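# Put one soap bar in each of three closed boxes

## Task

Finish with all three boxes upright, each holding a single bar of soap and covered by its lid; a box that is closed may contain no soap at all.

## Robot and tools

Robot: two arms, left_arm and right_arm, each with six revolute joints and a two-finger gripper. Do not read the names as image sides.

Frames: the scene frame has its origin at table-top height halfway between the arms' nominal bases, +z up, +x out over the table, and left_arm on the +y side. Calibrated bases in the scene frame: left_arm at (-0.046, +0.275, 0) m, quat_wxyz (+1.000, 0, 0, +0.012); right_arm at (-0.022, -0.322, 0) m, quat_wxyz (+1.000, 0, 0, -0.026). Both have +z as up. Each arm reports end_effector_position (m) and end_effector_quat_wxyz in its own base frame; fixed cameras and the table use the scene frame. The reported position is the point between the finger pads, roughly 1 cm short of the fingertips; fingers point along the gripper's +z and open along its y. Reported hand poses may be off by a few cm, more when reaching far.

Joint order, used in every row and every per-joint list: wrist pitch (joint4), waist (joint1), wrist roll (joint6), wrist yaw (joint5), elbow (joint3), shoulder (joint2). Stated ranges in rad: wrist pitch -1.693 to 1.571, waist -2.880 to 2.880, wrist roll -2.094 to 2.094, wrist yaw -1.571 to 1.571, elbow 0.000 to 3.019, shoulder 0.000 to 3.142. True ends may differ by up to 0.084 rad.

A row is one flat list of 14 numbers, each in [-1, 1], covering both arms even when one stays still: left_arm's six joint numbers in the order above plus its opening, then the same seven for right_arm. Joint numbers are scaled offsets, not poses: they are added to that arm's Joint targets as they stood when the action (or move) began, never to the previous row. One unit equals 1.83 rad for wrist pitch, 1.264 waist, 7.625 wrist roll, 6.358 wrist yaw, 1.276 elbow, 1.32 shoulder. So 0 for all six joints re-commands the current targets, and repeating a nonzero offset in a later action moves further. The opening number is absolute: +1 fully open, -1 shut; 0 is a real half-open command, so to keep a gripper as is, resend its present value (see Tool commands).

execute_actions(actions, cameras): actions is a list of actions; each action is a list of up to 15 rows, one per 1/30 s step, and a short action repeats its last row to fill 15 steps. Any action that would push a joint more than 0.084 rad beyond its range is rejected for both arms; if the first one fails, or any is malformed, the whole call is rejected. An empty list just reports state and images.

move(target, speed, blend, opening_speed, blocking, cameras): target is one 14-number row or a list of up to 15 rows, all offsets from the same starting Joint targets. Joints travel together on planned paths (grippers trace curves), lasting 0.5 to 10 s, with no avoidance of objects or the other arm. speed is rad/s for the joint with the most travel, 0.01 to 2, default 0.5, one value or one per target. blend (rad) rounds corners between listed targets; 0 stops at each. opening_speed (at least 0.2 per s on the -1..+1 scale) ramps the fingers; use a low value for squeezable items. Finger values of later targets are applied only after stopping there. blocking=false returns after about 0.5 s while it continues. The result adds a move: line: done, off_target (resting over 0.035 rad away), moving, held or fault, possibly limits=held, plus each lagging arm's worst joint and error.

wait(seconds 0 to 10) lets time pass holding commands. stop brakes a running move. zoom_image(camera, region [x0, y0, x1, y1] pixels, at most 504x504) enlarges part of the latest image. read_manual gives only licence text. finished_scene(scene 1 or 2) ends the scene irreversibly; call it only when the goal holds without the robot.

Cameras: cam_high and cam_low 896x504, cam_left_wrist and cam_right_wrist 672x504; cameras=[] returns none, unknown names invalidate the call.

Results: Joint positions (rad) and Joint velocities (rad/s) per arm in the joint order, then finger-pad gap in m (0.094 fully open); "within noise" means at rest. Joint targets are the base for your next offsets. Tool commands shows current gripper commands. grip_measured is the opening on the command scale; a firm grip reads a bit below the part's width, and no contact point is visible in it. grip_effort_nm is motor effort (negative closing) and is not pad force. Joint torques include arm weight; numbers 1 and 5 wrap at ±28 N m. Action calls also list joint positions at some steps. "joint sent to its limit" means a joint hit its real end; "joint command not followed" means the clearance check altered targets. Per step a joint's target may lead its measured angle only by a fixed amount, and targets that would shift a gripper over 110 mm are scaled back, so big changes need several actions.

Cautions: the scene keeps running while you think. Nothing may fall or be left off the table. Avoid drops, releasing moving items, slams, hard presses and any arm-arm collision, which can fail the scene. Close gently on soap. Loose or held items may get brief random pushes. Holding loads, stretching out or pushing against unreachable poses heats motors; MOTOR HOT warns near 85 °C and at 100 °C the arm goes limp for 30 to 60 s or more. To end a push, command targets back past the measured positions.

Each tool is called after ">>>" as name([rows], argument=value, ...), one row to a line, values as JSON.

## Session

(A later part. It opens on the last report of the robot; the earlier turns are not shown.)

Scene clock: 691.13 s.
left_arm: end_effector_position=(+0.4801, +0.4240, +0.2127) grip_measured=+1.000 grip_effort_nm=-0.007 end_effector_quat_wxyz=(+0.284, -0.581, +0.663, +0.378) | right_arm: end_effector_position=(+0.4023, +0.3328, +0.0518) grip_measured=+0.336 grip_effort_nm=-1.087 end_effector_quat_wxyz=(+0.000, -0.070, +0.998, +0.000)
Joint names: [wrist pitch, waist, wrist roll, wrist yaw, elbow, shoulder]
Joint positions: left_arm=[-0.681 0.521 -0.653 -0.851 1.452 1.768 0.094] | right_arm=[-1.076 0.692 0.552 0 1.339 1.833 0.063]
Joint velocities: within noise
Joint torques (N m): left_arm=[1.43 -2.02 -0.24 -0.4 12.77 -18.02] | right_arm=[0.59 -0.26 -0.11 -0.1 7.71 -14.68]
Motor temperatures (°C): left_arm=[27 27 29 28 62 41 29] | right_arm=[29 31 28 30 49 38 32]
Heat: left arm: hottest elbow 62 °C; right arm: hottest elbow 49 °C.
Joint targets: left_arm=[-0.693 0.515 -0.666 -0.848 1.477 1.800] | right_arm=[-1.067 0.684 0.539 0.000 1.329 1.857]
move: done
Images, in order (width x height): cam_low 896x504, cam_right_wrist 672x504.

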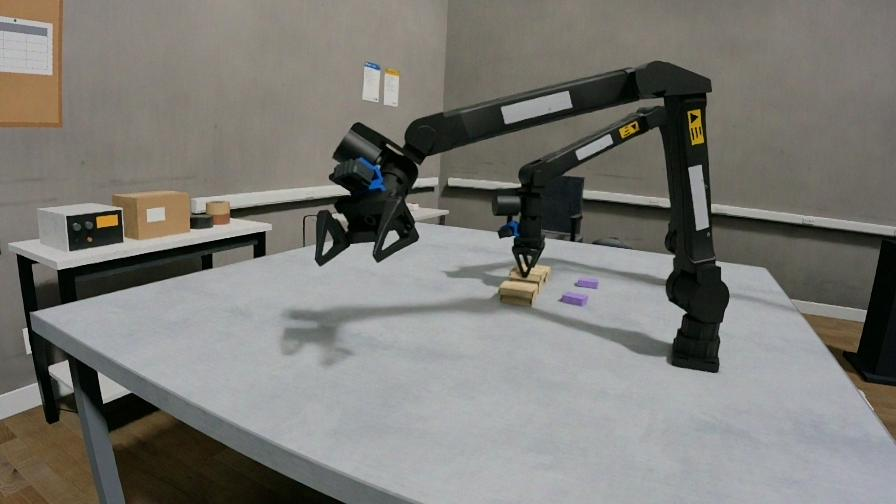

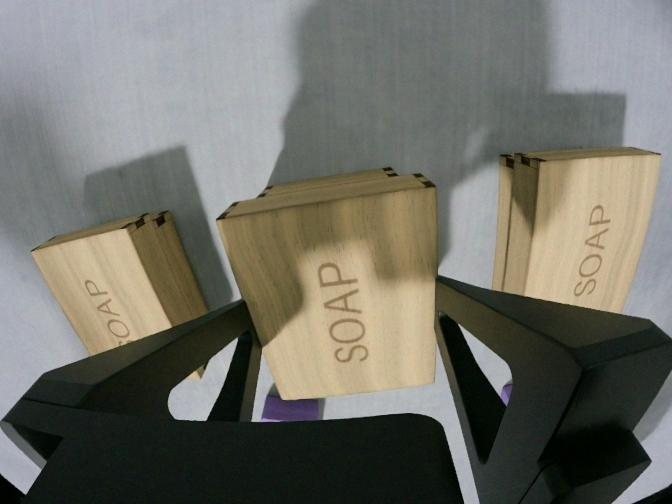

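>>> move(target=[0,0,0,0,0,0,1,0.010,-0.0008,0,0,-0.0065,0.0075,0.2], speed=0.1, cameras=["cam_low","cam_right_wrist"])

>>> zoom_image(camera="cam_right_wrist", region=[200, 120, 460, 300])

>>> zoom_image(camera="cam_low", region=[480, 250, 560, 310])

Scene clock: 701.33 s.
left_arm: end_effector_position=(+0.4801, +0.4240, +0.2127) grip_measured=+1.000 grip_effort_nm=-0.007 end_effector_quat_wxyz=(+0.284, -0.581, +0.663, +0.378) | right_arm: end_effector_position=(+0.4027, +0.3326, +0.0438) grip_measured=+0.336 grip_effort_nm=-1.072 end_effector_quat_wxyz=(+0.000, -0.070, +0.998, +0.000)
Joint names: [wrist pitch, waist, wrist roll, wrist yaw, elbow, shoulder]
Joint positions: left_arm=[-0.681 0.521 -0.653 -0.851 1.452 1.768 0.094] | right_arm=[-1.058 0.691 0.552 0 1.331 1.844 0.063]
Joint velocities: within noise
Joint torques (N m): left_arm=[1.43 -2.02 -0.24 -0.4 12.78 -18.02] | right_arm=[0.75 -0.62 -0.11 -0.1 7.6 -14.92]
Motor temperatures (°C): left_arm=[27 27 29 28 62 41 29] | right_arm=[29 31 28 30 47 38 32]
Heat: left arm: hottest elbow 62 °C; right arm: hottest elbow 47 °C.
Joint targets: left_arm=[-0.693 0.515 -0.666 -0.848 1.477 1.800] | right_arm=[-1.049 0.683 0.539 0.000 1.320 1.867]
move: done
Images, in order (width x height): cam_low 896x504, cam_right_wrist 672x504.

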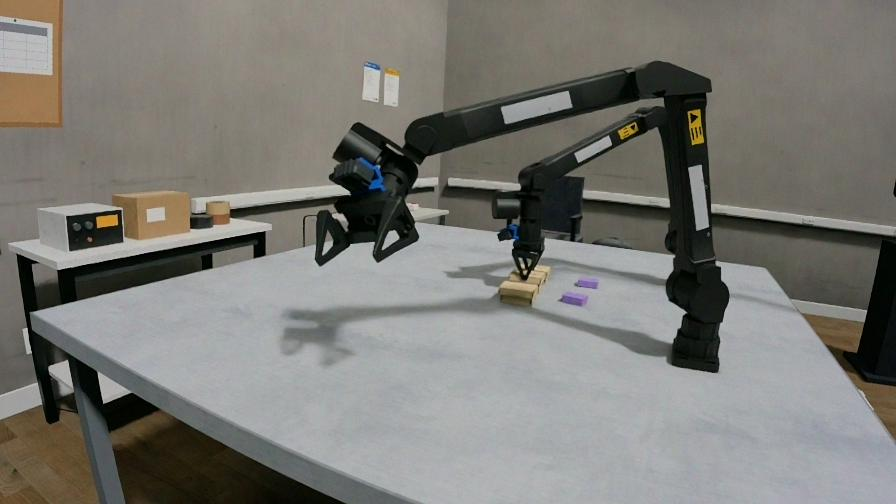

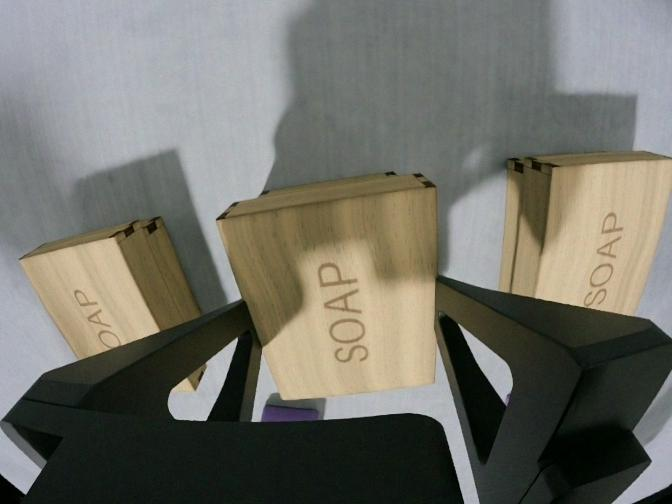

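Scaled by 1.938 from the camera's 672x504 image, which has a finer 960x720 frame.

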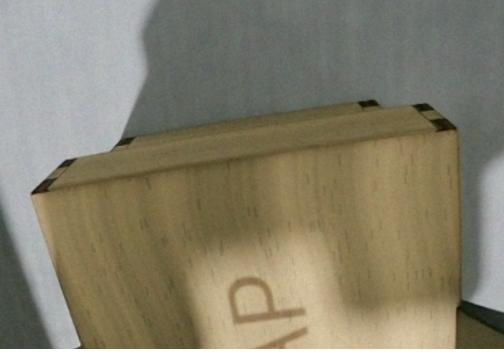

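Scaled by 6.300 from the camera's 896x504 image, which has a finer 1280x720 frame.

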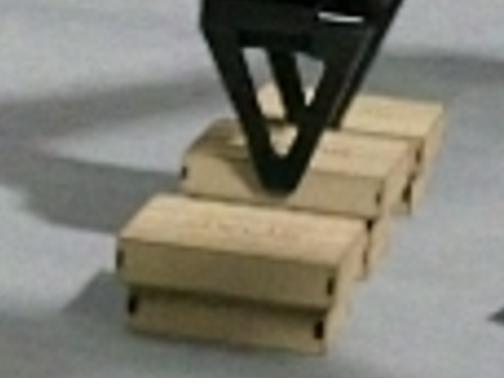

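>>> move(target=[0,0,0,0,0,0,1,0.0095,0,0,0,-0.0065,0.0075,0.2], speed=0.1, cameras=["cam_low"])

>>> zoom_image(camera="cam_low", region=[480, 250, 560, 310])

Scene clock: 709.30 s.
left_arm: end_effector_position=(+0.4801, +0.4240, +0.2127) grip_measured=+1.000 grip_effort_nm=-0.007 end_effector_quat_wxyz=(+0.284, -0.581, +0.663, +0.378) | right_arm: end_effector_position=(+0.4029, +0.3325, +0.0367) grip_measured=+0.336 grip_effort_nm=-1.077 end_effector_quat_wxyz=(+0.000, -0.069, +0.998, +0.000)
Joint names: [wrist pitch, waist, wrist roll, wrist yaw, elbow, shoulder]
Joint positions: left_arm=[-0.681 0.521 -0.653 -0.851 1.452 1.768 0.094] | right_arm=[-1.04 0.691 0.552 0 1.324 1.853 0.063]
Joint velocities: within noise
Joint torques (N m): left_arm=[1.42 -2.02 -0.24 -0.39 12.78 -18.02] | right_arm=[0.7 -0.62 -0.11 -0.1 7.47 -14.8]
Motor temperatures (°C): left_arm=[27 27 29 28 62 41 29] | right_arm=[29 31 28 30 47 37 32]
Heat: left arm: hottest elbow 62 °C; right arm: hottest elbow 47 °C.
Joint targets: left_arm=[-0.693 0.515 -0.666 -0.848 1.477 1.800] | right_arm=[-1.031 0.683 0.539 0.000 1.312 1.877]
move: done
Images, in order (width x height): cam_low 896x504.

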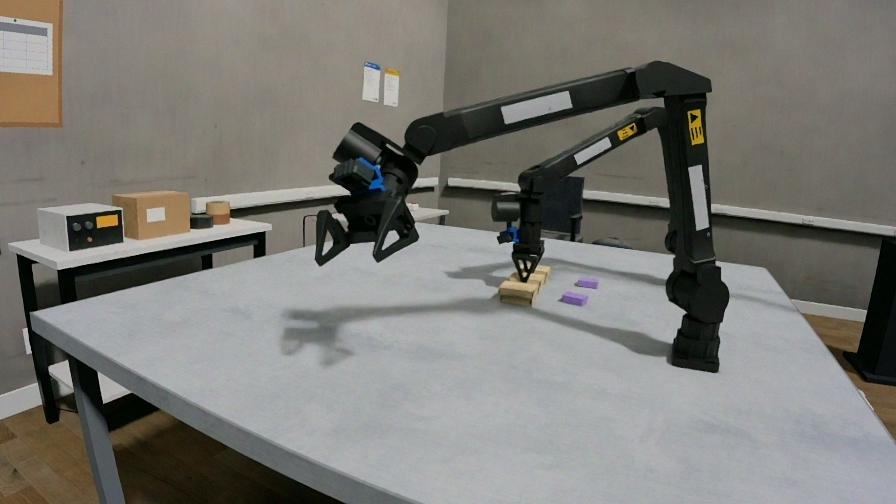

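Scaled by 6.300 from the camera's 896x504 image, which has a finer 1280x720 frame.

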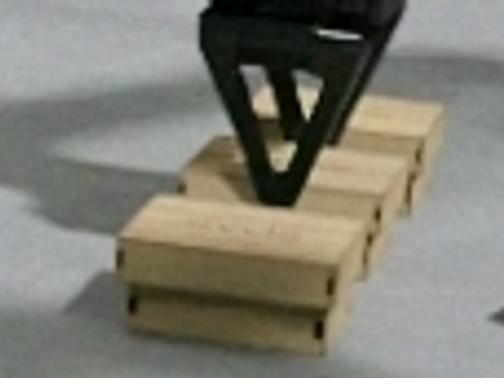

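>>> move([
  [0,0,0,0,0,0,1,0,0,0,0,0,-0.009,0.72],
  [0,0,0,0,0,0,1,-0.005,0,0,0,0.04,-0.016,0.72],
  [0,0,0,0,0,0,1,-0.0454,0,0,0,0.077,-0.05,0.72],
  [0,0,0,0,0,0,1,-0.0951,0,0,0,0.12,-0.0773,0.72],
  [0,0,0,0,0,0,1,-0.0694,-0.1392,-0.0142,0,-0.0125,-0.1341,0.8],
], speed=[0.12,0.12,0.12,0.15,0.25], blend=[0,0.005,0.01,0,0], opening_speed=0.5)

>>> zoom_image(camera="cam_low", region=[480, 250, 560, 310])

Scene clock: 743.87 s.
left_arm: end_effector_position=(+0.4801, +0.4240, +0.2127) grip_measured=+1.000 grip_effort_nm=-0.002 end_effector_quat_wxyz=(+0.284, -0.581, +0.663, +0.378) | right_arm: end_effector_position=(+0.4305, +0.2399, +0.0978) grip_measured=+0.797 grip_effort_nm=0.046 end_effector_quat_wxyz=(-0.002, -0.033, +0.999, -0.001)
Joint names: [wrist pitch, waist, wrist roll, wrist yaw, elbow, shoulder]
Joint positions: left_arm=[-0.681 0.521 -0.653 -0.851 1.452 1.768 0.094] | right_arm=[-1.167 0.509 0.444 0 1.307 1.715 0.084]
Joint velocities: within noise
Joint torques (N m): left_arm=[1.43 -2.14 -0.24 -0.4 12.78 -18.02] | right_arm=[0.69 -0.09 -0.12 -0.11 8.05 -16.44]
Motor temperatures (°C): left_arm=[27 27 29 28 62 41 29] | right_arm=[29 31 28 30 46 37 32]
Heat: left arm: hottest elbow 62 °C; right arm: hottest elbow 46 °C.
Joint targets: left_arm=[-0.693 0.515 -0.666 -0.848 1.477 1.800] | right_arm=[-1.159 0.508 0.431 0.000 1.296 1.700]
move: done

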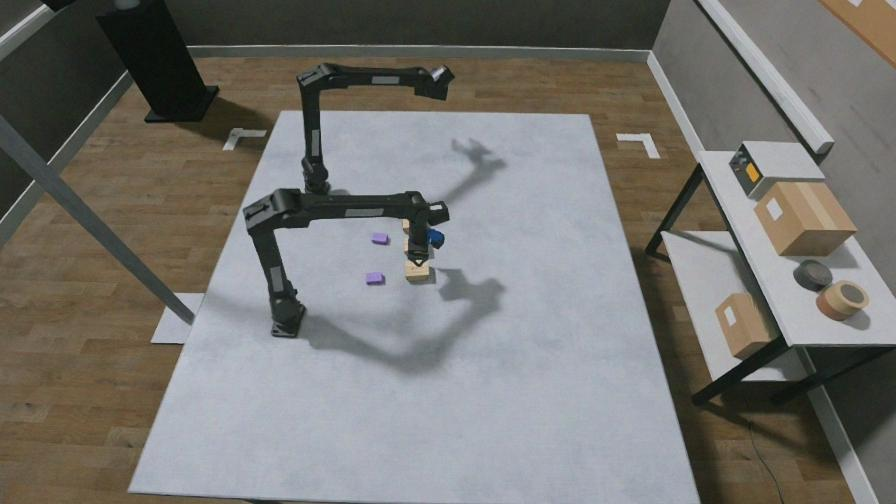

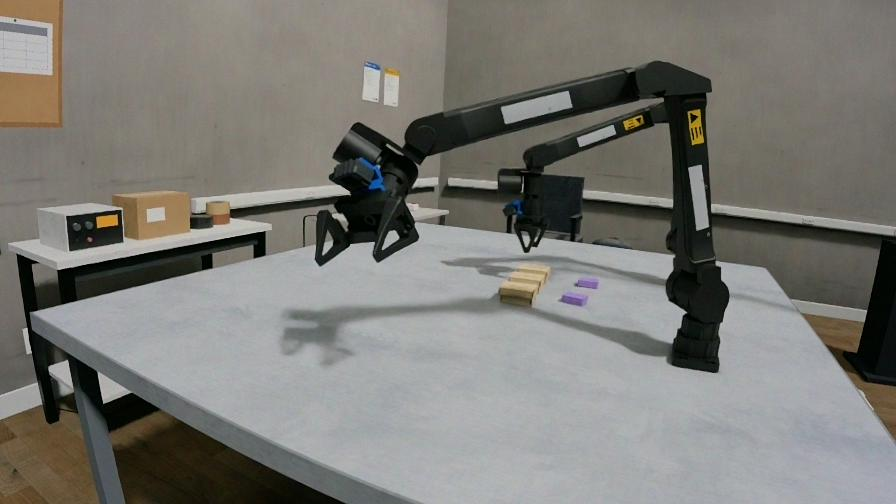

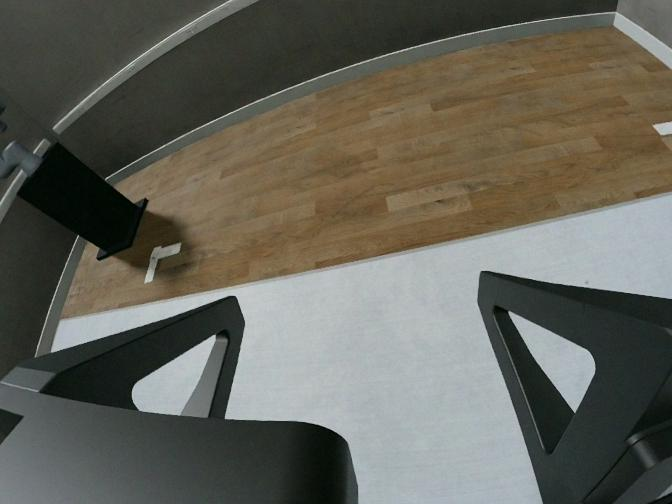

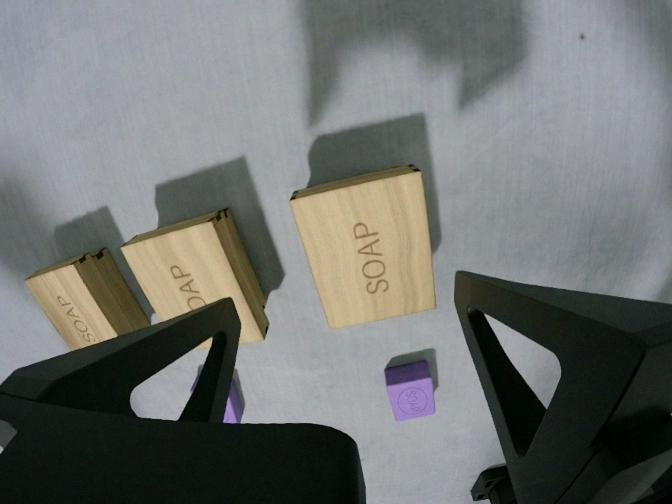

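Scaled by 6.300 from the camera's 896x504 image, which has a finer 1280x720 frame.

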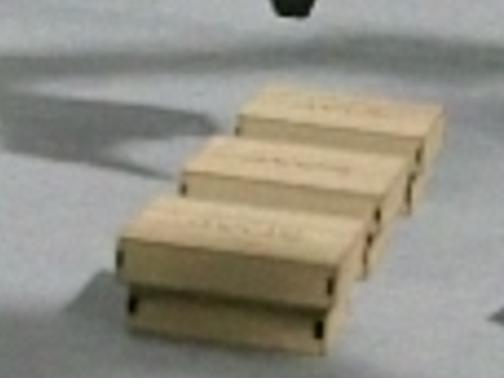

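>>> move(target=[0,0,0,0,0,0,1,0.0579,-0.0166,-0.0085,0,-0.0658,0.0356,0.8], speed=0.12, cameras=["cam_right_wrist"])

Scene clock: 760.30 s.
left_arm: end_effector_position=(+0.4801, +0.4240, +0.2127) grip_measured=+1.000 grip_effort_nm=-0.012 end_effector_quat_wxyz=(+0.284, -0.581, +0.663, +0.378) | right_arm: end_effector_position=(+0.4260, +0.2285, +0.0643) grip_measured=+0.798 grip_effort_nm=0.042 end_effector_quat_wxyz=(+0.003, -0.057, +0.998, +0.001)
Joint names: [wrist pitch, waist, wrist roll, wrist yaw, elbow, shoulder]
Joint positions: left_arm=[-0.681 0.521 -0.653 -0.851 1.452 1.768 0.094] | right_arm=[-1.062 0.493 0.38 0 1.222 1.725 0.084]
Joint velocities: within noise
Joint torques (N m): left_arm=[1.44 -2.02 -0.24 -0.4 12.77 -18.08] | right_arm=[0.8 -0.5 -0.09 -0.11 7.69 -13.22]
Motor temperatures (°C): left_arm=[27 27 29 28 62 41 29] | right_arm=[29 31 28 30 45 38 32]
Heat: left arm: hottest elbow 62 °C; right arm: hottest elbow 45 °C.
Joint targets: left_arm=[-0.693 0.515 -0.666 -0.848 1.477 1.800] | right_arm=[-1.053 0.486 0.366 0.000 1.212 1.747]
move: done
Images, in order (width x height): cam_right_wrist 672x504.

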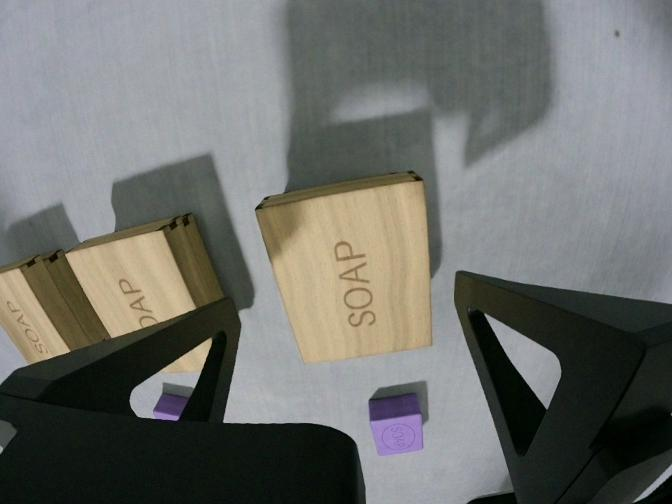

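>>> move([
  [0,0,0,0,0,0,1,0.035,-0.0071,-0.001,0,-0.0254,0.028,0.8],
  [0,0,0,0,0,0,1,0.035,-0.0071,-0.001,0,-0.0254,0.028,0.2],
], speed=0.12, opening_speed=0.5, cameras=["cam_right_wrist"])

Scene clock: 779.93 s.
left_arm: end_effector_position=(+0.4801, +0.4240, +0.2127) grip_measured=+1.000 grip_effort_nm=-0.007 end_effector_quat_wxyz=(+0.284, -0.581, +0.663, +0.378) | right_arm: end_effector_position=(+0.4265, +0.2240, +0.0362) grip_measured=+0.367 grip_effort_nm=-1.057 end_effector_quat_wxyz=(+0.000, -0.056, +0.998, +0.000)
Joint names: [wrist pitch, waist, wrist roll, wrist yaw, elbow, shoulder]
Joint positions: left_arm=[-0.681 0.521 -0.653 -0.851 1.452 1.768 0.094] | right_arm=[-0.997 0.484 0.371 0 1.19 1.763 0.064]
Joint velocities: within noise
Joint torques (N m): left_arm=[1.43 -2.02 -0.24 -0.4 12.78 -18.02] | right_arm=[0.7 -0.56 -0.11 -0.11 7.38 -13.57]
Motor temperatures (°C): left_arm=[27 27 29 28 62 41 29] | right_arm=[29 31 28 30 45 37 31]
Heat: left arm: hottest elbow 62 °C; right arm: hottest elbow 45 °C.
Joint targets: left_arm=[-0.693 0.515 -0.666 -0.848 1.477 1.800] | right_arm=[-0.988 0.477 0.358 0.000 1.180 1.784]
move: done
Images, in order (width x height): cam_right_wrist 672x504.

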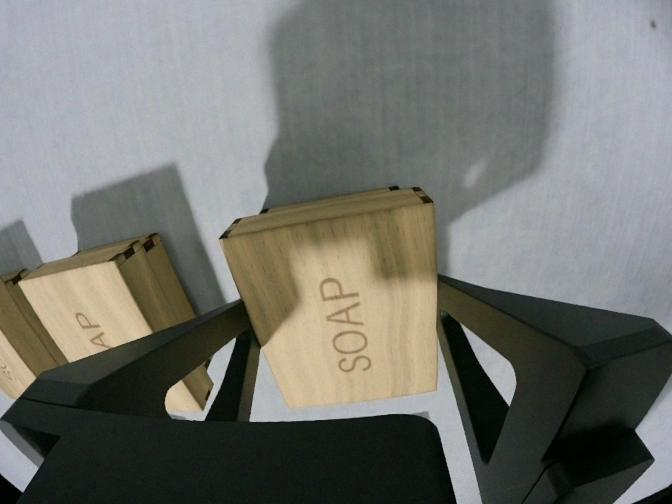

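>>> move([
  [0,0,0,0,0,0,1,-0.005,0,0,0,0.04,-0.016,0.2],
  [0,0,0,0,0,0,1,-0.0475,0,0,0,0.0705,-0.056,0.2],
  [0,0,0,0,0,0,1,-0.0945,0,0,0,0.1136,-0.0795,0.2],
], speed=0.12, blend=[0.005,0.01,0])

>>> zoom_image(camera="cam_high", region=[380, 220, 460, 300])

>>> zoom_image(camera="cam_low", region=[480, 250, 560, 310])

Scene clock: 800.37 s.
left_arm: end_effector_position=(+0.4801, +0.4240, +0.2127) grip_measured=+1.000 grip_effort_nm=0.002 end_effector_quat_wxyz=(+0.284, -0.581, +0.663, +0.378) | right_arm: end_effector_position=(+0.4274, +0.2244, +0.0958) grip_measured=+0.366 grip_effort_nm=-1.072 end_effector_quat_wxyz=(-0.002, -0.056, +0.998, -0.001)
Joint names: [wrist pitch, waist, wrist roll, wrist yaw, elbow, shoulder]
Joint positions: left_arm=[-0.681 0.521 -0.653 -0.851 1.452 1.768 0.094] | right_arm=[-1.153 0.484 0.371 0 1.271 1.693 0.064]
Joint velocities: within noise
Joint torques (N m): left_arm=[1.42 -2.08 -0.24 -0.4 12.77 -18.02] | right_arm=[0.09 -0.5 -0.11 -0.11 13.42 -15.97]
Motor temperatures (°C): left_arm=[27 27 29 28 62 41 29] | right_arm=[29 31 28 30 46 37 32]
Heat: left arm: hottest elbow 62 °C; right arm: hottest elbow 46 °C.
Joint targets: left_arm=[-0.693 0.515 -0.666 -0.848 1.477 1.800] | right_arm=[-1.161 0.477 0.358 0.000 1.325 1.679]
move: off_target (right_arm); right_arm: the elbow is farthest, 0.054 rad from its target

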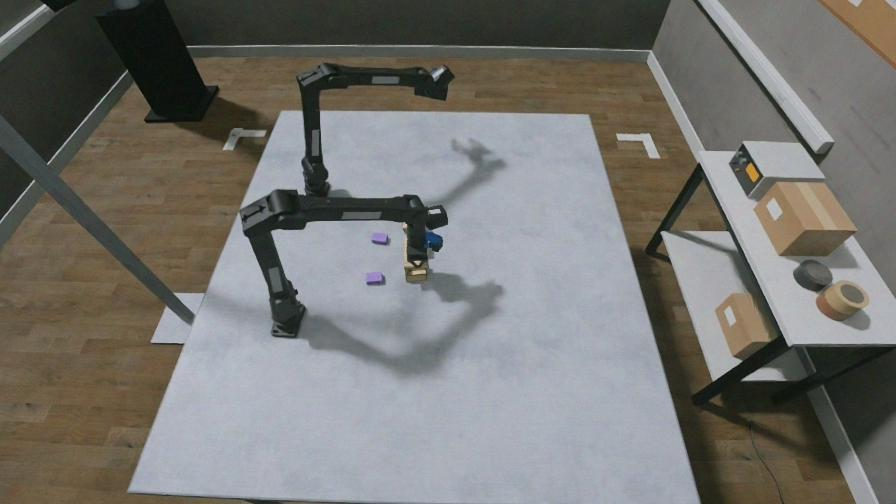

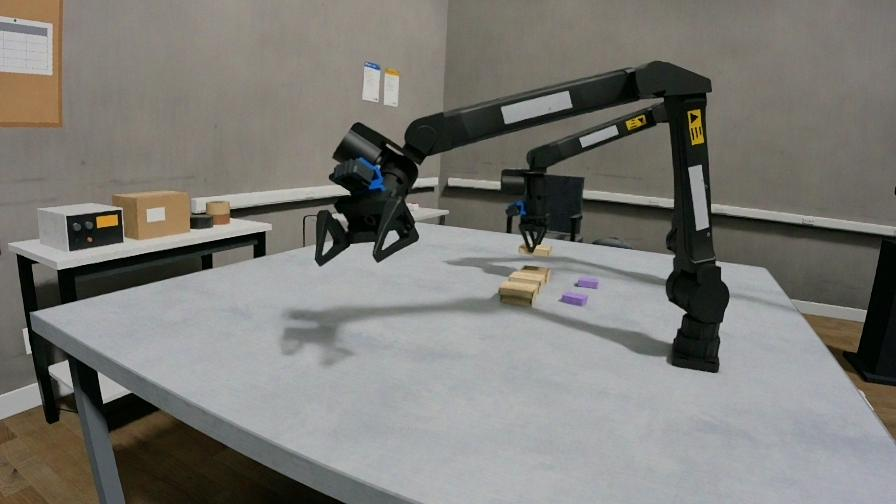

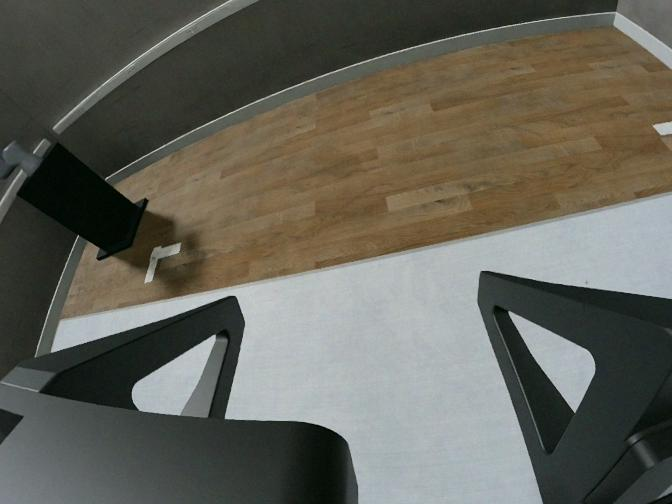

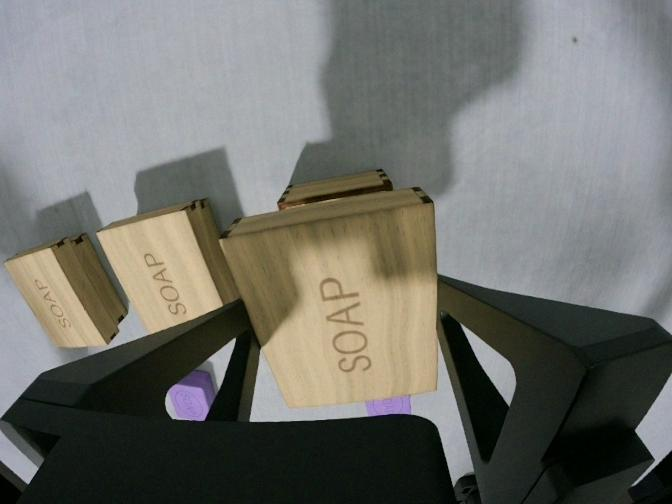

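Scaled by 6.300 from the camera's 896x504 image, which has a finer 1280x720 frame.

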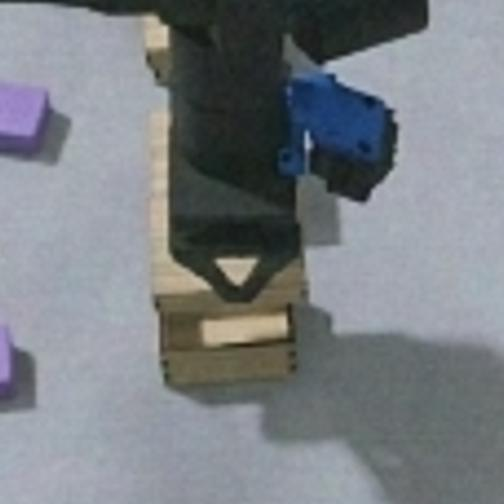

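Scaled by 6.300 from the camera's 896x504 image, which has a finer 1280x720 frame.

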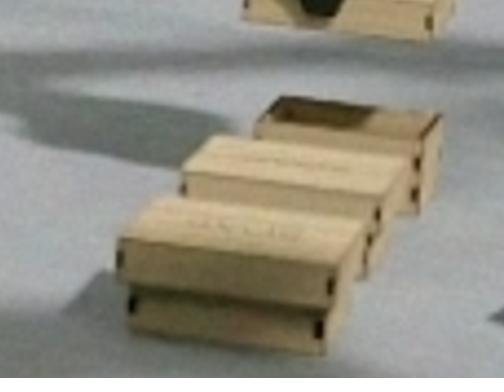

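>>> move([
  [0,0,0,0,0,0,1,-0.0563,0,0,0,0.2704,0.2076,0.2],
  [0,0,0,0,0,0,1,0.0443,0,0,0,0.1481,0.2636,0.2],
], speed=[0.25,0.15])

>>> zoom_image(camera="cam_high", region=[360, 220, 460, 300])

Scene clock: 823.00 s.
left_arm: end_effector_position=(+0.4801, +0.4240, +0.2127) grip_measured=+1.000 grip_effort_nm=-0.007 end_effector_quat_wxyz=(+0.284, -0.581, +0.663, +0.378) | right_arm: end_effector_position=(+0.5142, +0.2701, +0.0225) grip_measured=+0.366 grip_effort_nm=-1.077 end_effector_quat_wxyz=(-0.001, -0.056, +0.998, +0.000)
Joint names: [wrist pitch, waist, wrist roll, wrist yaw, elbow, shoulder]
Joint positions: left_arm=[-0.681 0.521 -0.653 -0.851 1.452 1.768 0.094] | right_arm=[-1.09 0.484 0.371 0 1.523 2.005 0.064]
Joint velocities: within noise
Joint torques (N m): left_arm=[1.42 -2.02 -0.24 -0.4 12.77 -18.02] | right_arm=[0.62 -0.56 -0.11 -0.11 7.9 -16.73]
Motor temperatures (°C): left_arm=[27 27 29 28 62 41 29] | right_arm=[29 31 28 30 50 37 32]
Heat: left arm: hottest elbow 62 °C; right arm: hottest elbow 50 °C.
Joint targets: left_arm=[-0.693 0.515 -0.666 -0.848 1.477 1.800] | right_arm=[-1.080 0.477 0.358 0.000 1.514 2.027]
move: done

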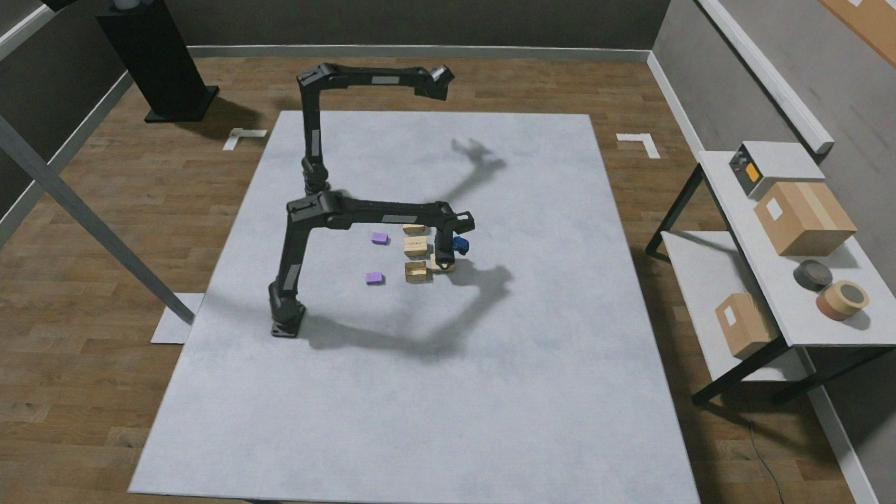

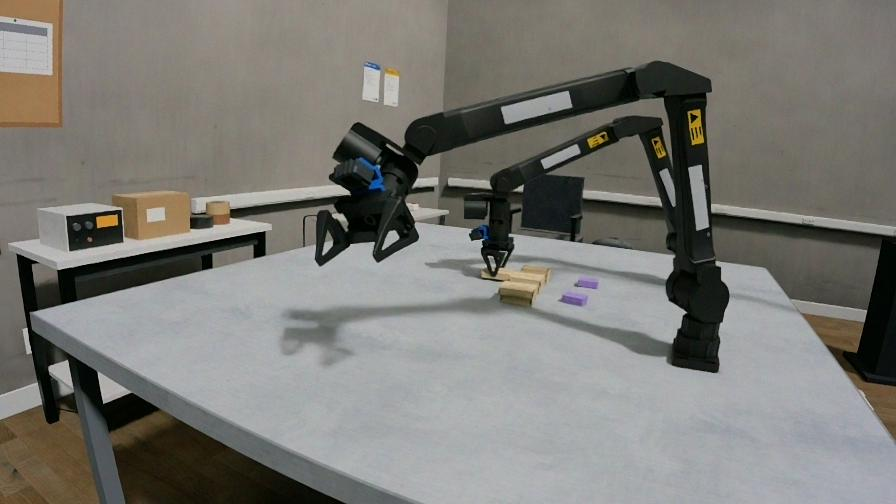

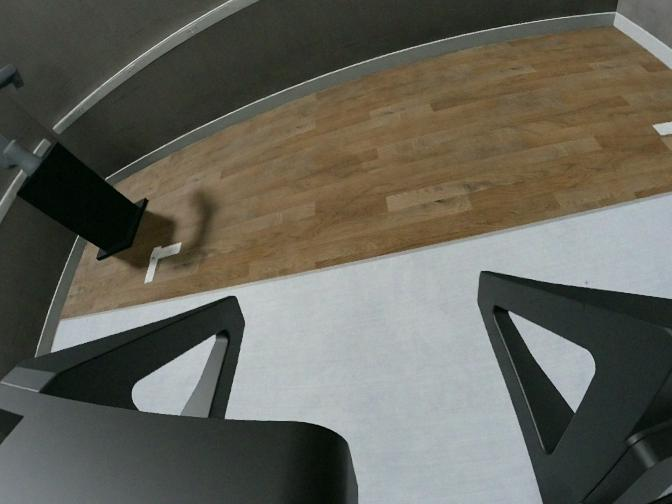

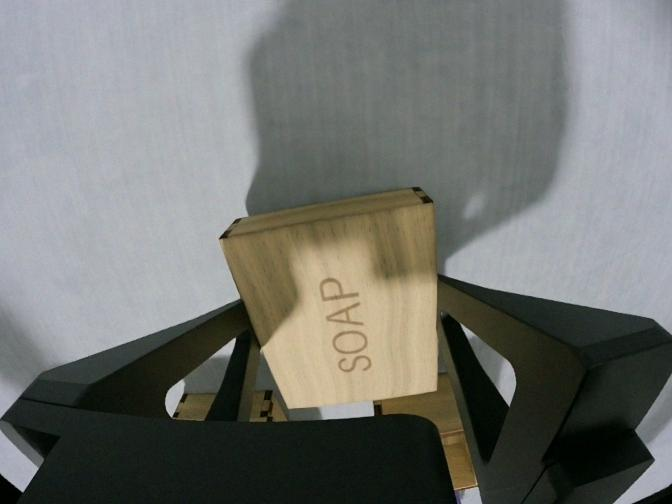

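Scaled by 5.040 from the camera's 896x504 image, which has a finer 1280x720 frame.

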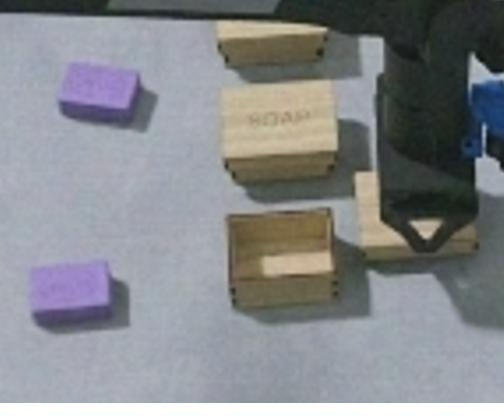

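>>> move([
  [0,0,0,0,0,0,1,0.0074,0,0,0,-0.0055,0.005,0.2],
  [0,0,0,0,0,0,1,0.0074,0,0,0,-0.0055,0.005,0.72],
  [0,0,0,0,0,0,1,0,0,0,0,0.034,-0.017,0.72],
  [0,0,0,0,0,0,1,-0.0443,0,0,0,0.076,-0.047,0.72],
  [0,0,0,0,0,0,1,-0.1055,0,0,0,0.1262,-0.0833,0.72],
  [0,0,0,0,0,0,1,-0.0279,0.0657,0.0202,0,-0.4483,-0.495,0.5],
], speed=[0.08,0.1,0.12,0.12,0.2,0.5], blend=[0,0,0.005,0.01,0.01,0], opening_speed=0.5)

>>> zoom_image(camera="cam_high", region=[360, 220, 460, 300])

Scene clock: 867.47 s.
left_arm: end_effector_position=(+0.4801, +0.4240, +0.2127) grip_measured=+1.000 grip_effort_nm=-0.007 end_effector_quat_wxyz=(+0.284, -0.581, +0.663, +0.378) | right_arm: end_effector_position=(+0.3110, +0.1917, +0.1096) grip_measured=+0.503 grip_effort_nm=-0.139 end_effector_quat_wxyz=(+0.000, -0.027, +1.000, +0.000)
Joint names: [wrist pitch, waist, wrist roll, wrist yaw, elbow, shoulder]
Joint positions: left_arm=[-0.681 0.521 -0.653 -0.851 1.452 1.768 0.094] | right_arm=[-1.14 0.553 0.499 0 0.953 1.385 0.071]
Joint velocities: within noise
Joint torques (N m): left_arm=[1.43 -2.08 -0.24 -0.4 12.77 -18.02] | right_arm=[0.7 0.67 0.14 -0.1 7.86 -10.81]
Motor temperatures (°C): left_arm=[27 27 29 28 62 41 29] | right_arm=[29 31 28 30 48 39 32]
Heat: left arm: hottest elbow 62 °C; right arm: hottest elbow 48 °C.
Joint targets: left_arm=[-0.693 0.515 -0.666 -0.848 1.477 1.800] | right_arm=[-1.131 0.560 0.512 0.000 0.941 1.374]
move: done

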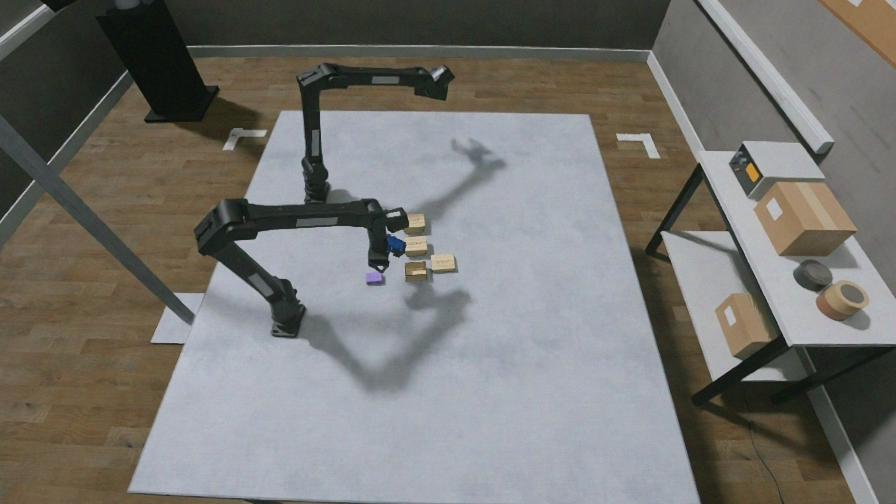

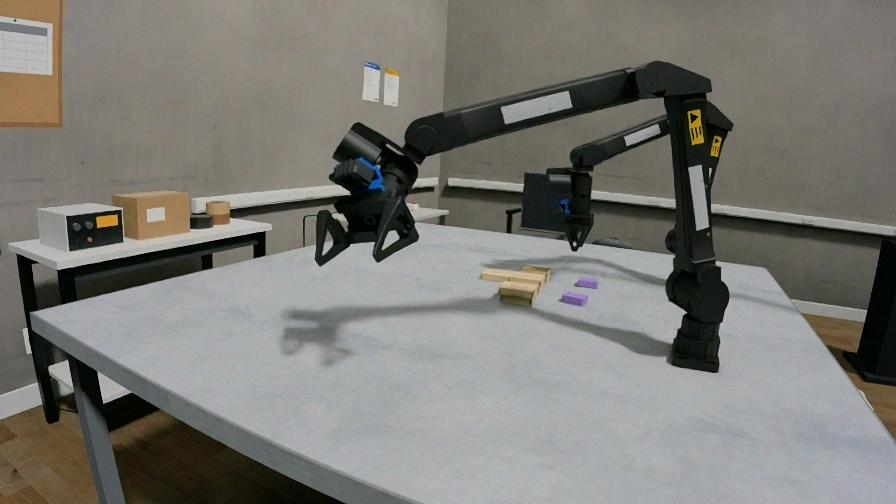

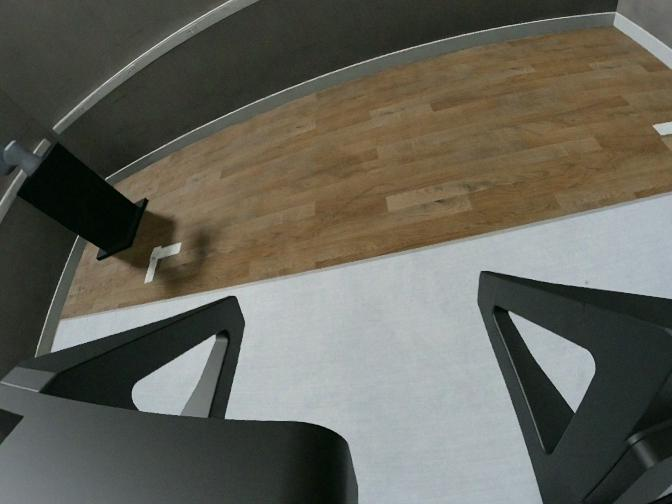

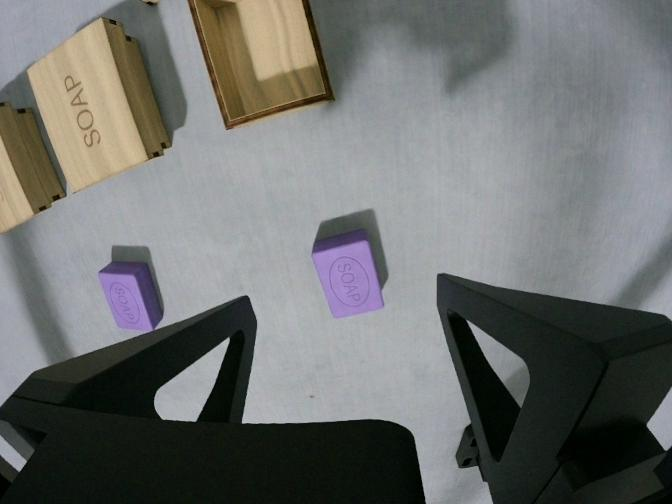

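Scaled by 5.040 from the camera's 896x504 image, which has a finer 1280x720 frame.

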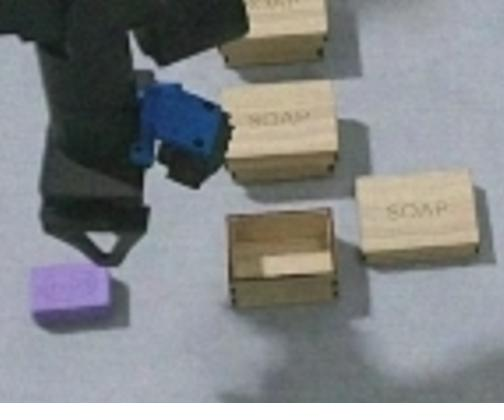

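>>> move(target=[0,0,0,0,0,0,1,0.0814,0.03,-0.0177,0,-0.1254,-0.0106,0.5], speed=0.3, cameras=["cam_right_wrist"])

Scene clock: 888.60 s.
left_arm: end_effector_position=(+0.4801, +0.4240, +0.2127) grip_measured=+1.000 grip_effort_nm=-0.012 end_effector_quat_wxyz=(+0.284, -0.581, +0.663, +0.378) | right_arm: end_effector_position=(+0.2764, +0.1850, +0.0597) grip_measured=+0.502 grip_effort_nm=-0.144 end_effector_quat_wxyz=(-0.001, -0.100, +0.995, +0.000)
Joint names: [wrist pitch, waist, wrist roll, wrist yaw, elbow, shoulder]
Joint positions: left_arm=[-0.681 0.521 -0.653 -0.851 1.452 1.768 0.094] | right_arm=[-0.991 0.591 0.391 0 0.791 1.372 0.071]
Joint velocities: within noise
Joint torques (N m): left_arm=[1.43 -2.02 -0.24 -0.4 12.78 -18.02] | right_arm=[0.73 0.73 -0.11 -0.11 7.34 -9.99]
Motor temperatures (°C): left_arm=[27 27 29 28 63 41 29] | right_arm=[29 31 28 30 47 37 31]
Heat: left arm: hottest elbow 63 °C; right arm: hottest elbow 47 °C.
Joint targets: left_arm=[-0.693 0.515 -0.666 -0.848 1.477 1.800] | right_arm=[-0.983 0.598 0.377 0.000 0.781 1.360]
move: done
Images, in order (width x height): cam_right_wrist 672x504.

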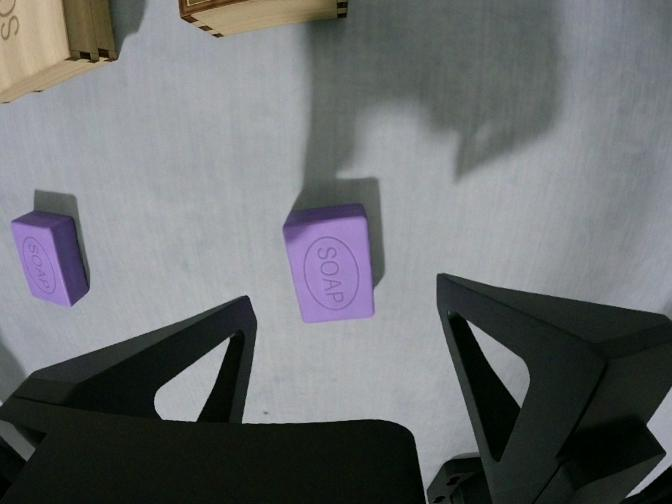

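>>> move([
  [0,0,0,0,0,0,1,0.0678,0.0111,0.0059,0,-0.0415,0.0795,0.5],
  [0,0,0,0,0,0,1,0.0678,0.0111,0.0059,0,-0.0415,0.0795,-0.3],
  [0,0,0,0,0,0,1,0.06,0.0111,0.0059,0,-0.0015,0.055,-0.3],
  [0,0,0,0,0,0,1,-0.0087,0.0111,0.0059,0,0.0486,-0.0008,-0.3],
  [0,0,0,0,0,0,1,-0.077,0.0111,0.0059,0,0.098,-0.0477,-0.3],
], speed=[0.15,0.1,0.12,0.15,0.2], blend=[0,0,0.005,0.01,0], opening_speed=0.5, cameras=["cam_right_wrist"])

Scene clock: 915.23 s.
left_arm: end_effector_position=(+0.4801, +0.4240, +0.2127) grip_measured=+1.000 grip_effort_nm=-0.007 end_effector_quat_wxyz=(+0.284, -0.581, +0.663, +0.378) | right_arm: end_effector_position=(+0.2733, +0.1884, +0.0997) grip_measured=-0.227 grip_effort_nm=-1.082 end_effector_quat_wxyz=(+0.000, -0.098, +0.995, +0.000)
Joint names: [wrist pitch, waist, wrist roll, wrist yaw, elbow, shoulder]
Joint positions: left_arm=[-0.681 0.521 -0.653 -0.851 1.452 1.768 0.094] | right_arm=[-1.115 0.605 0.409 0 0.852 1.309 0.036]
Joint velocities: within noise
Joint torques (N m): left_arm=[1.42 -2.08 -0.24 -0.4 12.77 -17.96] | right_arm=[0.06 0.73 0.13 -0.11 13.31 -9.52]
Motor temperatures (°C): left_arm=[27 27 29 28 63 41 29] | right_arm=[29 31 28 30 46 37 31]
Heat: left arm: hottest elbow 63 °C; right arm: hottest elbow 46 °C.
Joint targets: left_arm=[-0.693 0.515 -0.666 -0.848 1.477 1.800] | right_arm=[-1.123 0.612 0.422 0.000 0.907 1.297]
move: off_target (right_arm); right_arm: the elbow is farthest, 0.054 rad from its target
Images, in order (width x height): cam_right_wrist 672x504.

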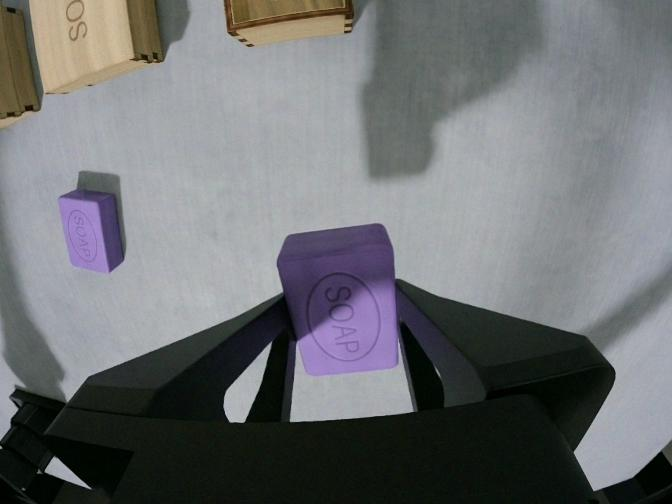

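>>> move(target=[0,0,0,0,0,0,1,-0.0213,-0.1068,-0.0084,0,0.3268,0.3152,-0.3], speed=0.35, cameras=["cam_right_wrist","cam_high"])

>>> zoom_image(camera="cam_high", region=[360, 220, 460, 300])

Scene clock: 928.10 s.
left_arm: end_effector_position=(+0.4801, +0.4240, +0.2127) grip_measured=+1.000 grip_effort_nm=-0.002 end_effector_quat_wxyz=(+0.284, -0.581, +0.663, +0.378) | right_arm: end_effector_position=(+0.4256, +0.2220, +0.0924) grip_measured=-0.227 grip_effort_nm=-1.077 end_effector_quat_wxyz=(-0.007, -0.055, +0.998, -0.003)
Joint names: [wrist pitch, waist, wrist roll, wrist yaw, elbow, shoulder]
Joint positions: left_arm=[-0.681 0.521 -0.653 -0.851 1.452 1.768 0.094] | right_arm=[-1.154 0.482 0.372 0 1.265 1.696 0.036]
Joint velocities: within noise
Joint torques (N m): left_arm=[1.42 -2.02 -0.24 -0.4 12.78 -18.02] | right_arm=[0.02 -0.26 -0.14 -0.11 13.76 -13.51]
Motor temperatures (°C): left_arm=[27 27 29 28 63 41 29] | right_arm=[29 31 28 30 48 36 32]
Heat: left arm: hottest elbow 63 °C; right arm: hottest elbow 48 °C.
Joint targets: left_arm=[-0.693 0.515 -0.666 -0.848 1.477 1.800] | right_arm=[-1.162 0.477 0.358 0.000 1.324 1.713]
move: off_target (right_arm); right_arm: the elbow is farthest, 0.059 rad from its target
Images, in order (width x height): cam_high 896x504, cam_right_wrist 672x504.

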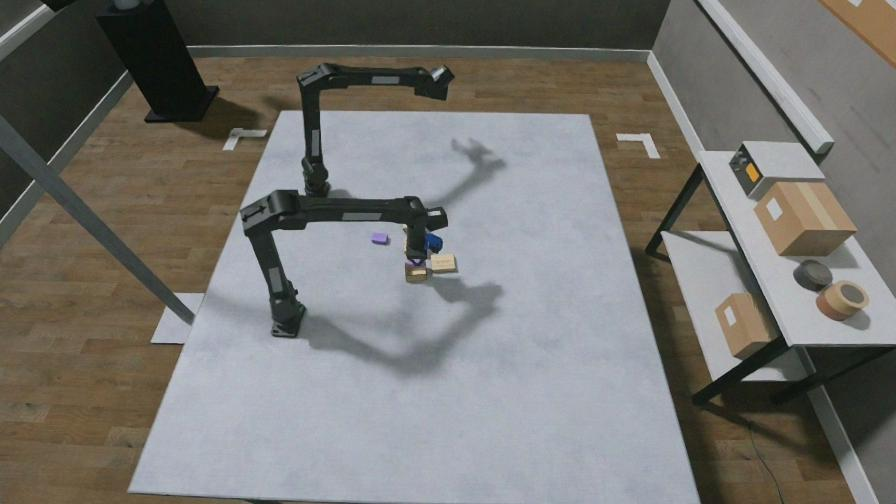

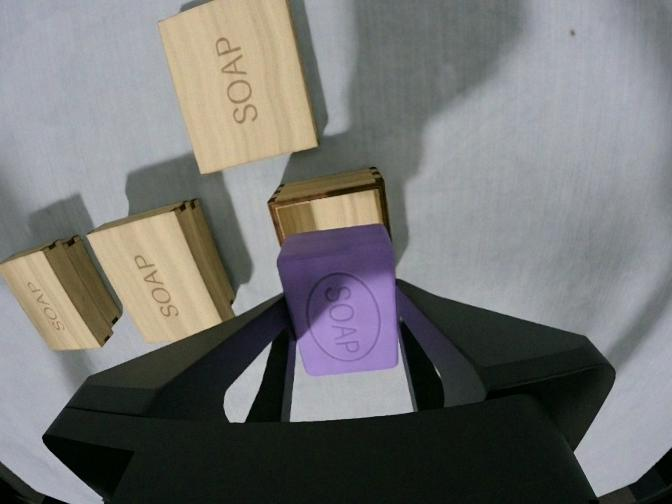

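Scaled by 5.040 from the camera's 896x504 image, which has a finer 1280x720 frame.

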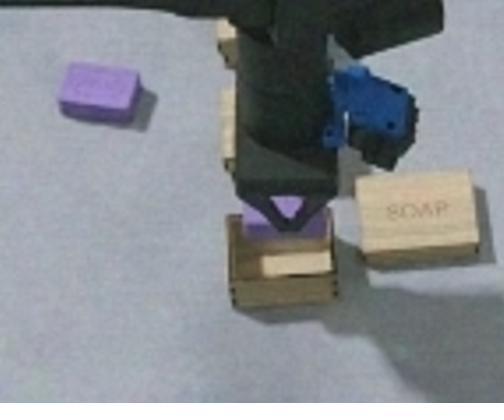

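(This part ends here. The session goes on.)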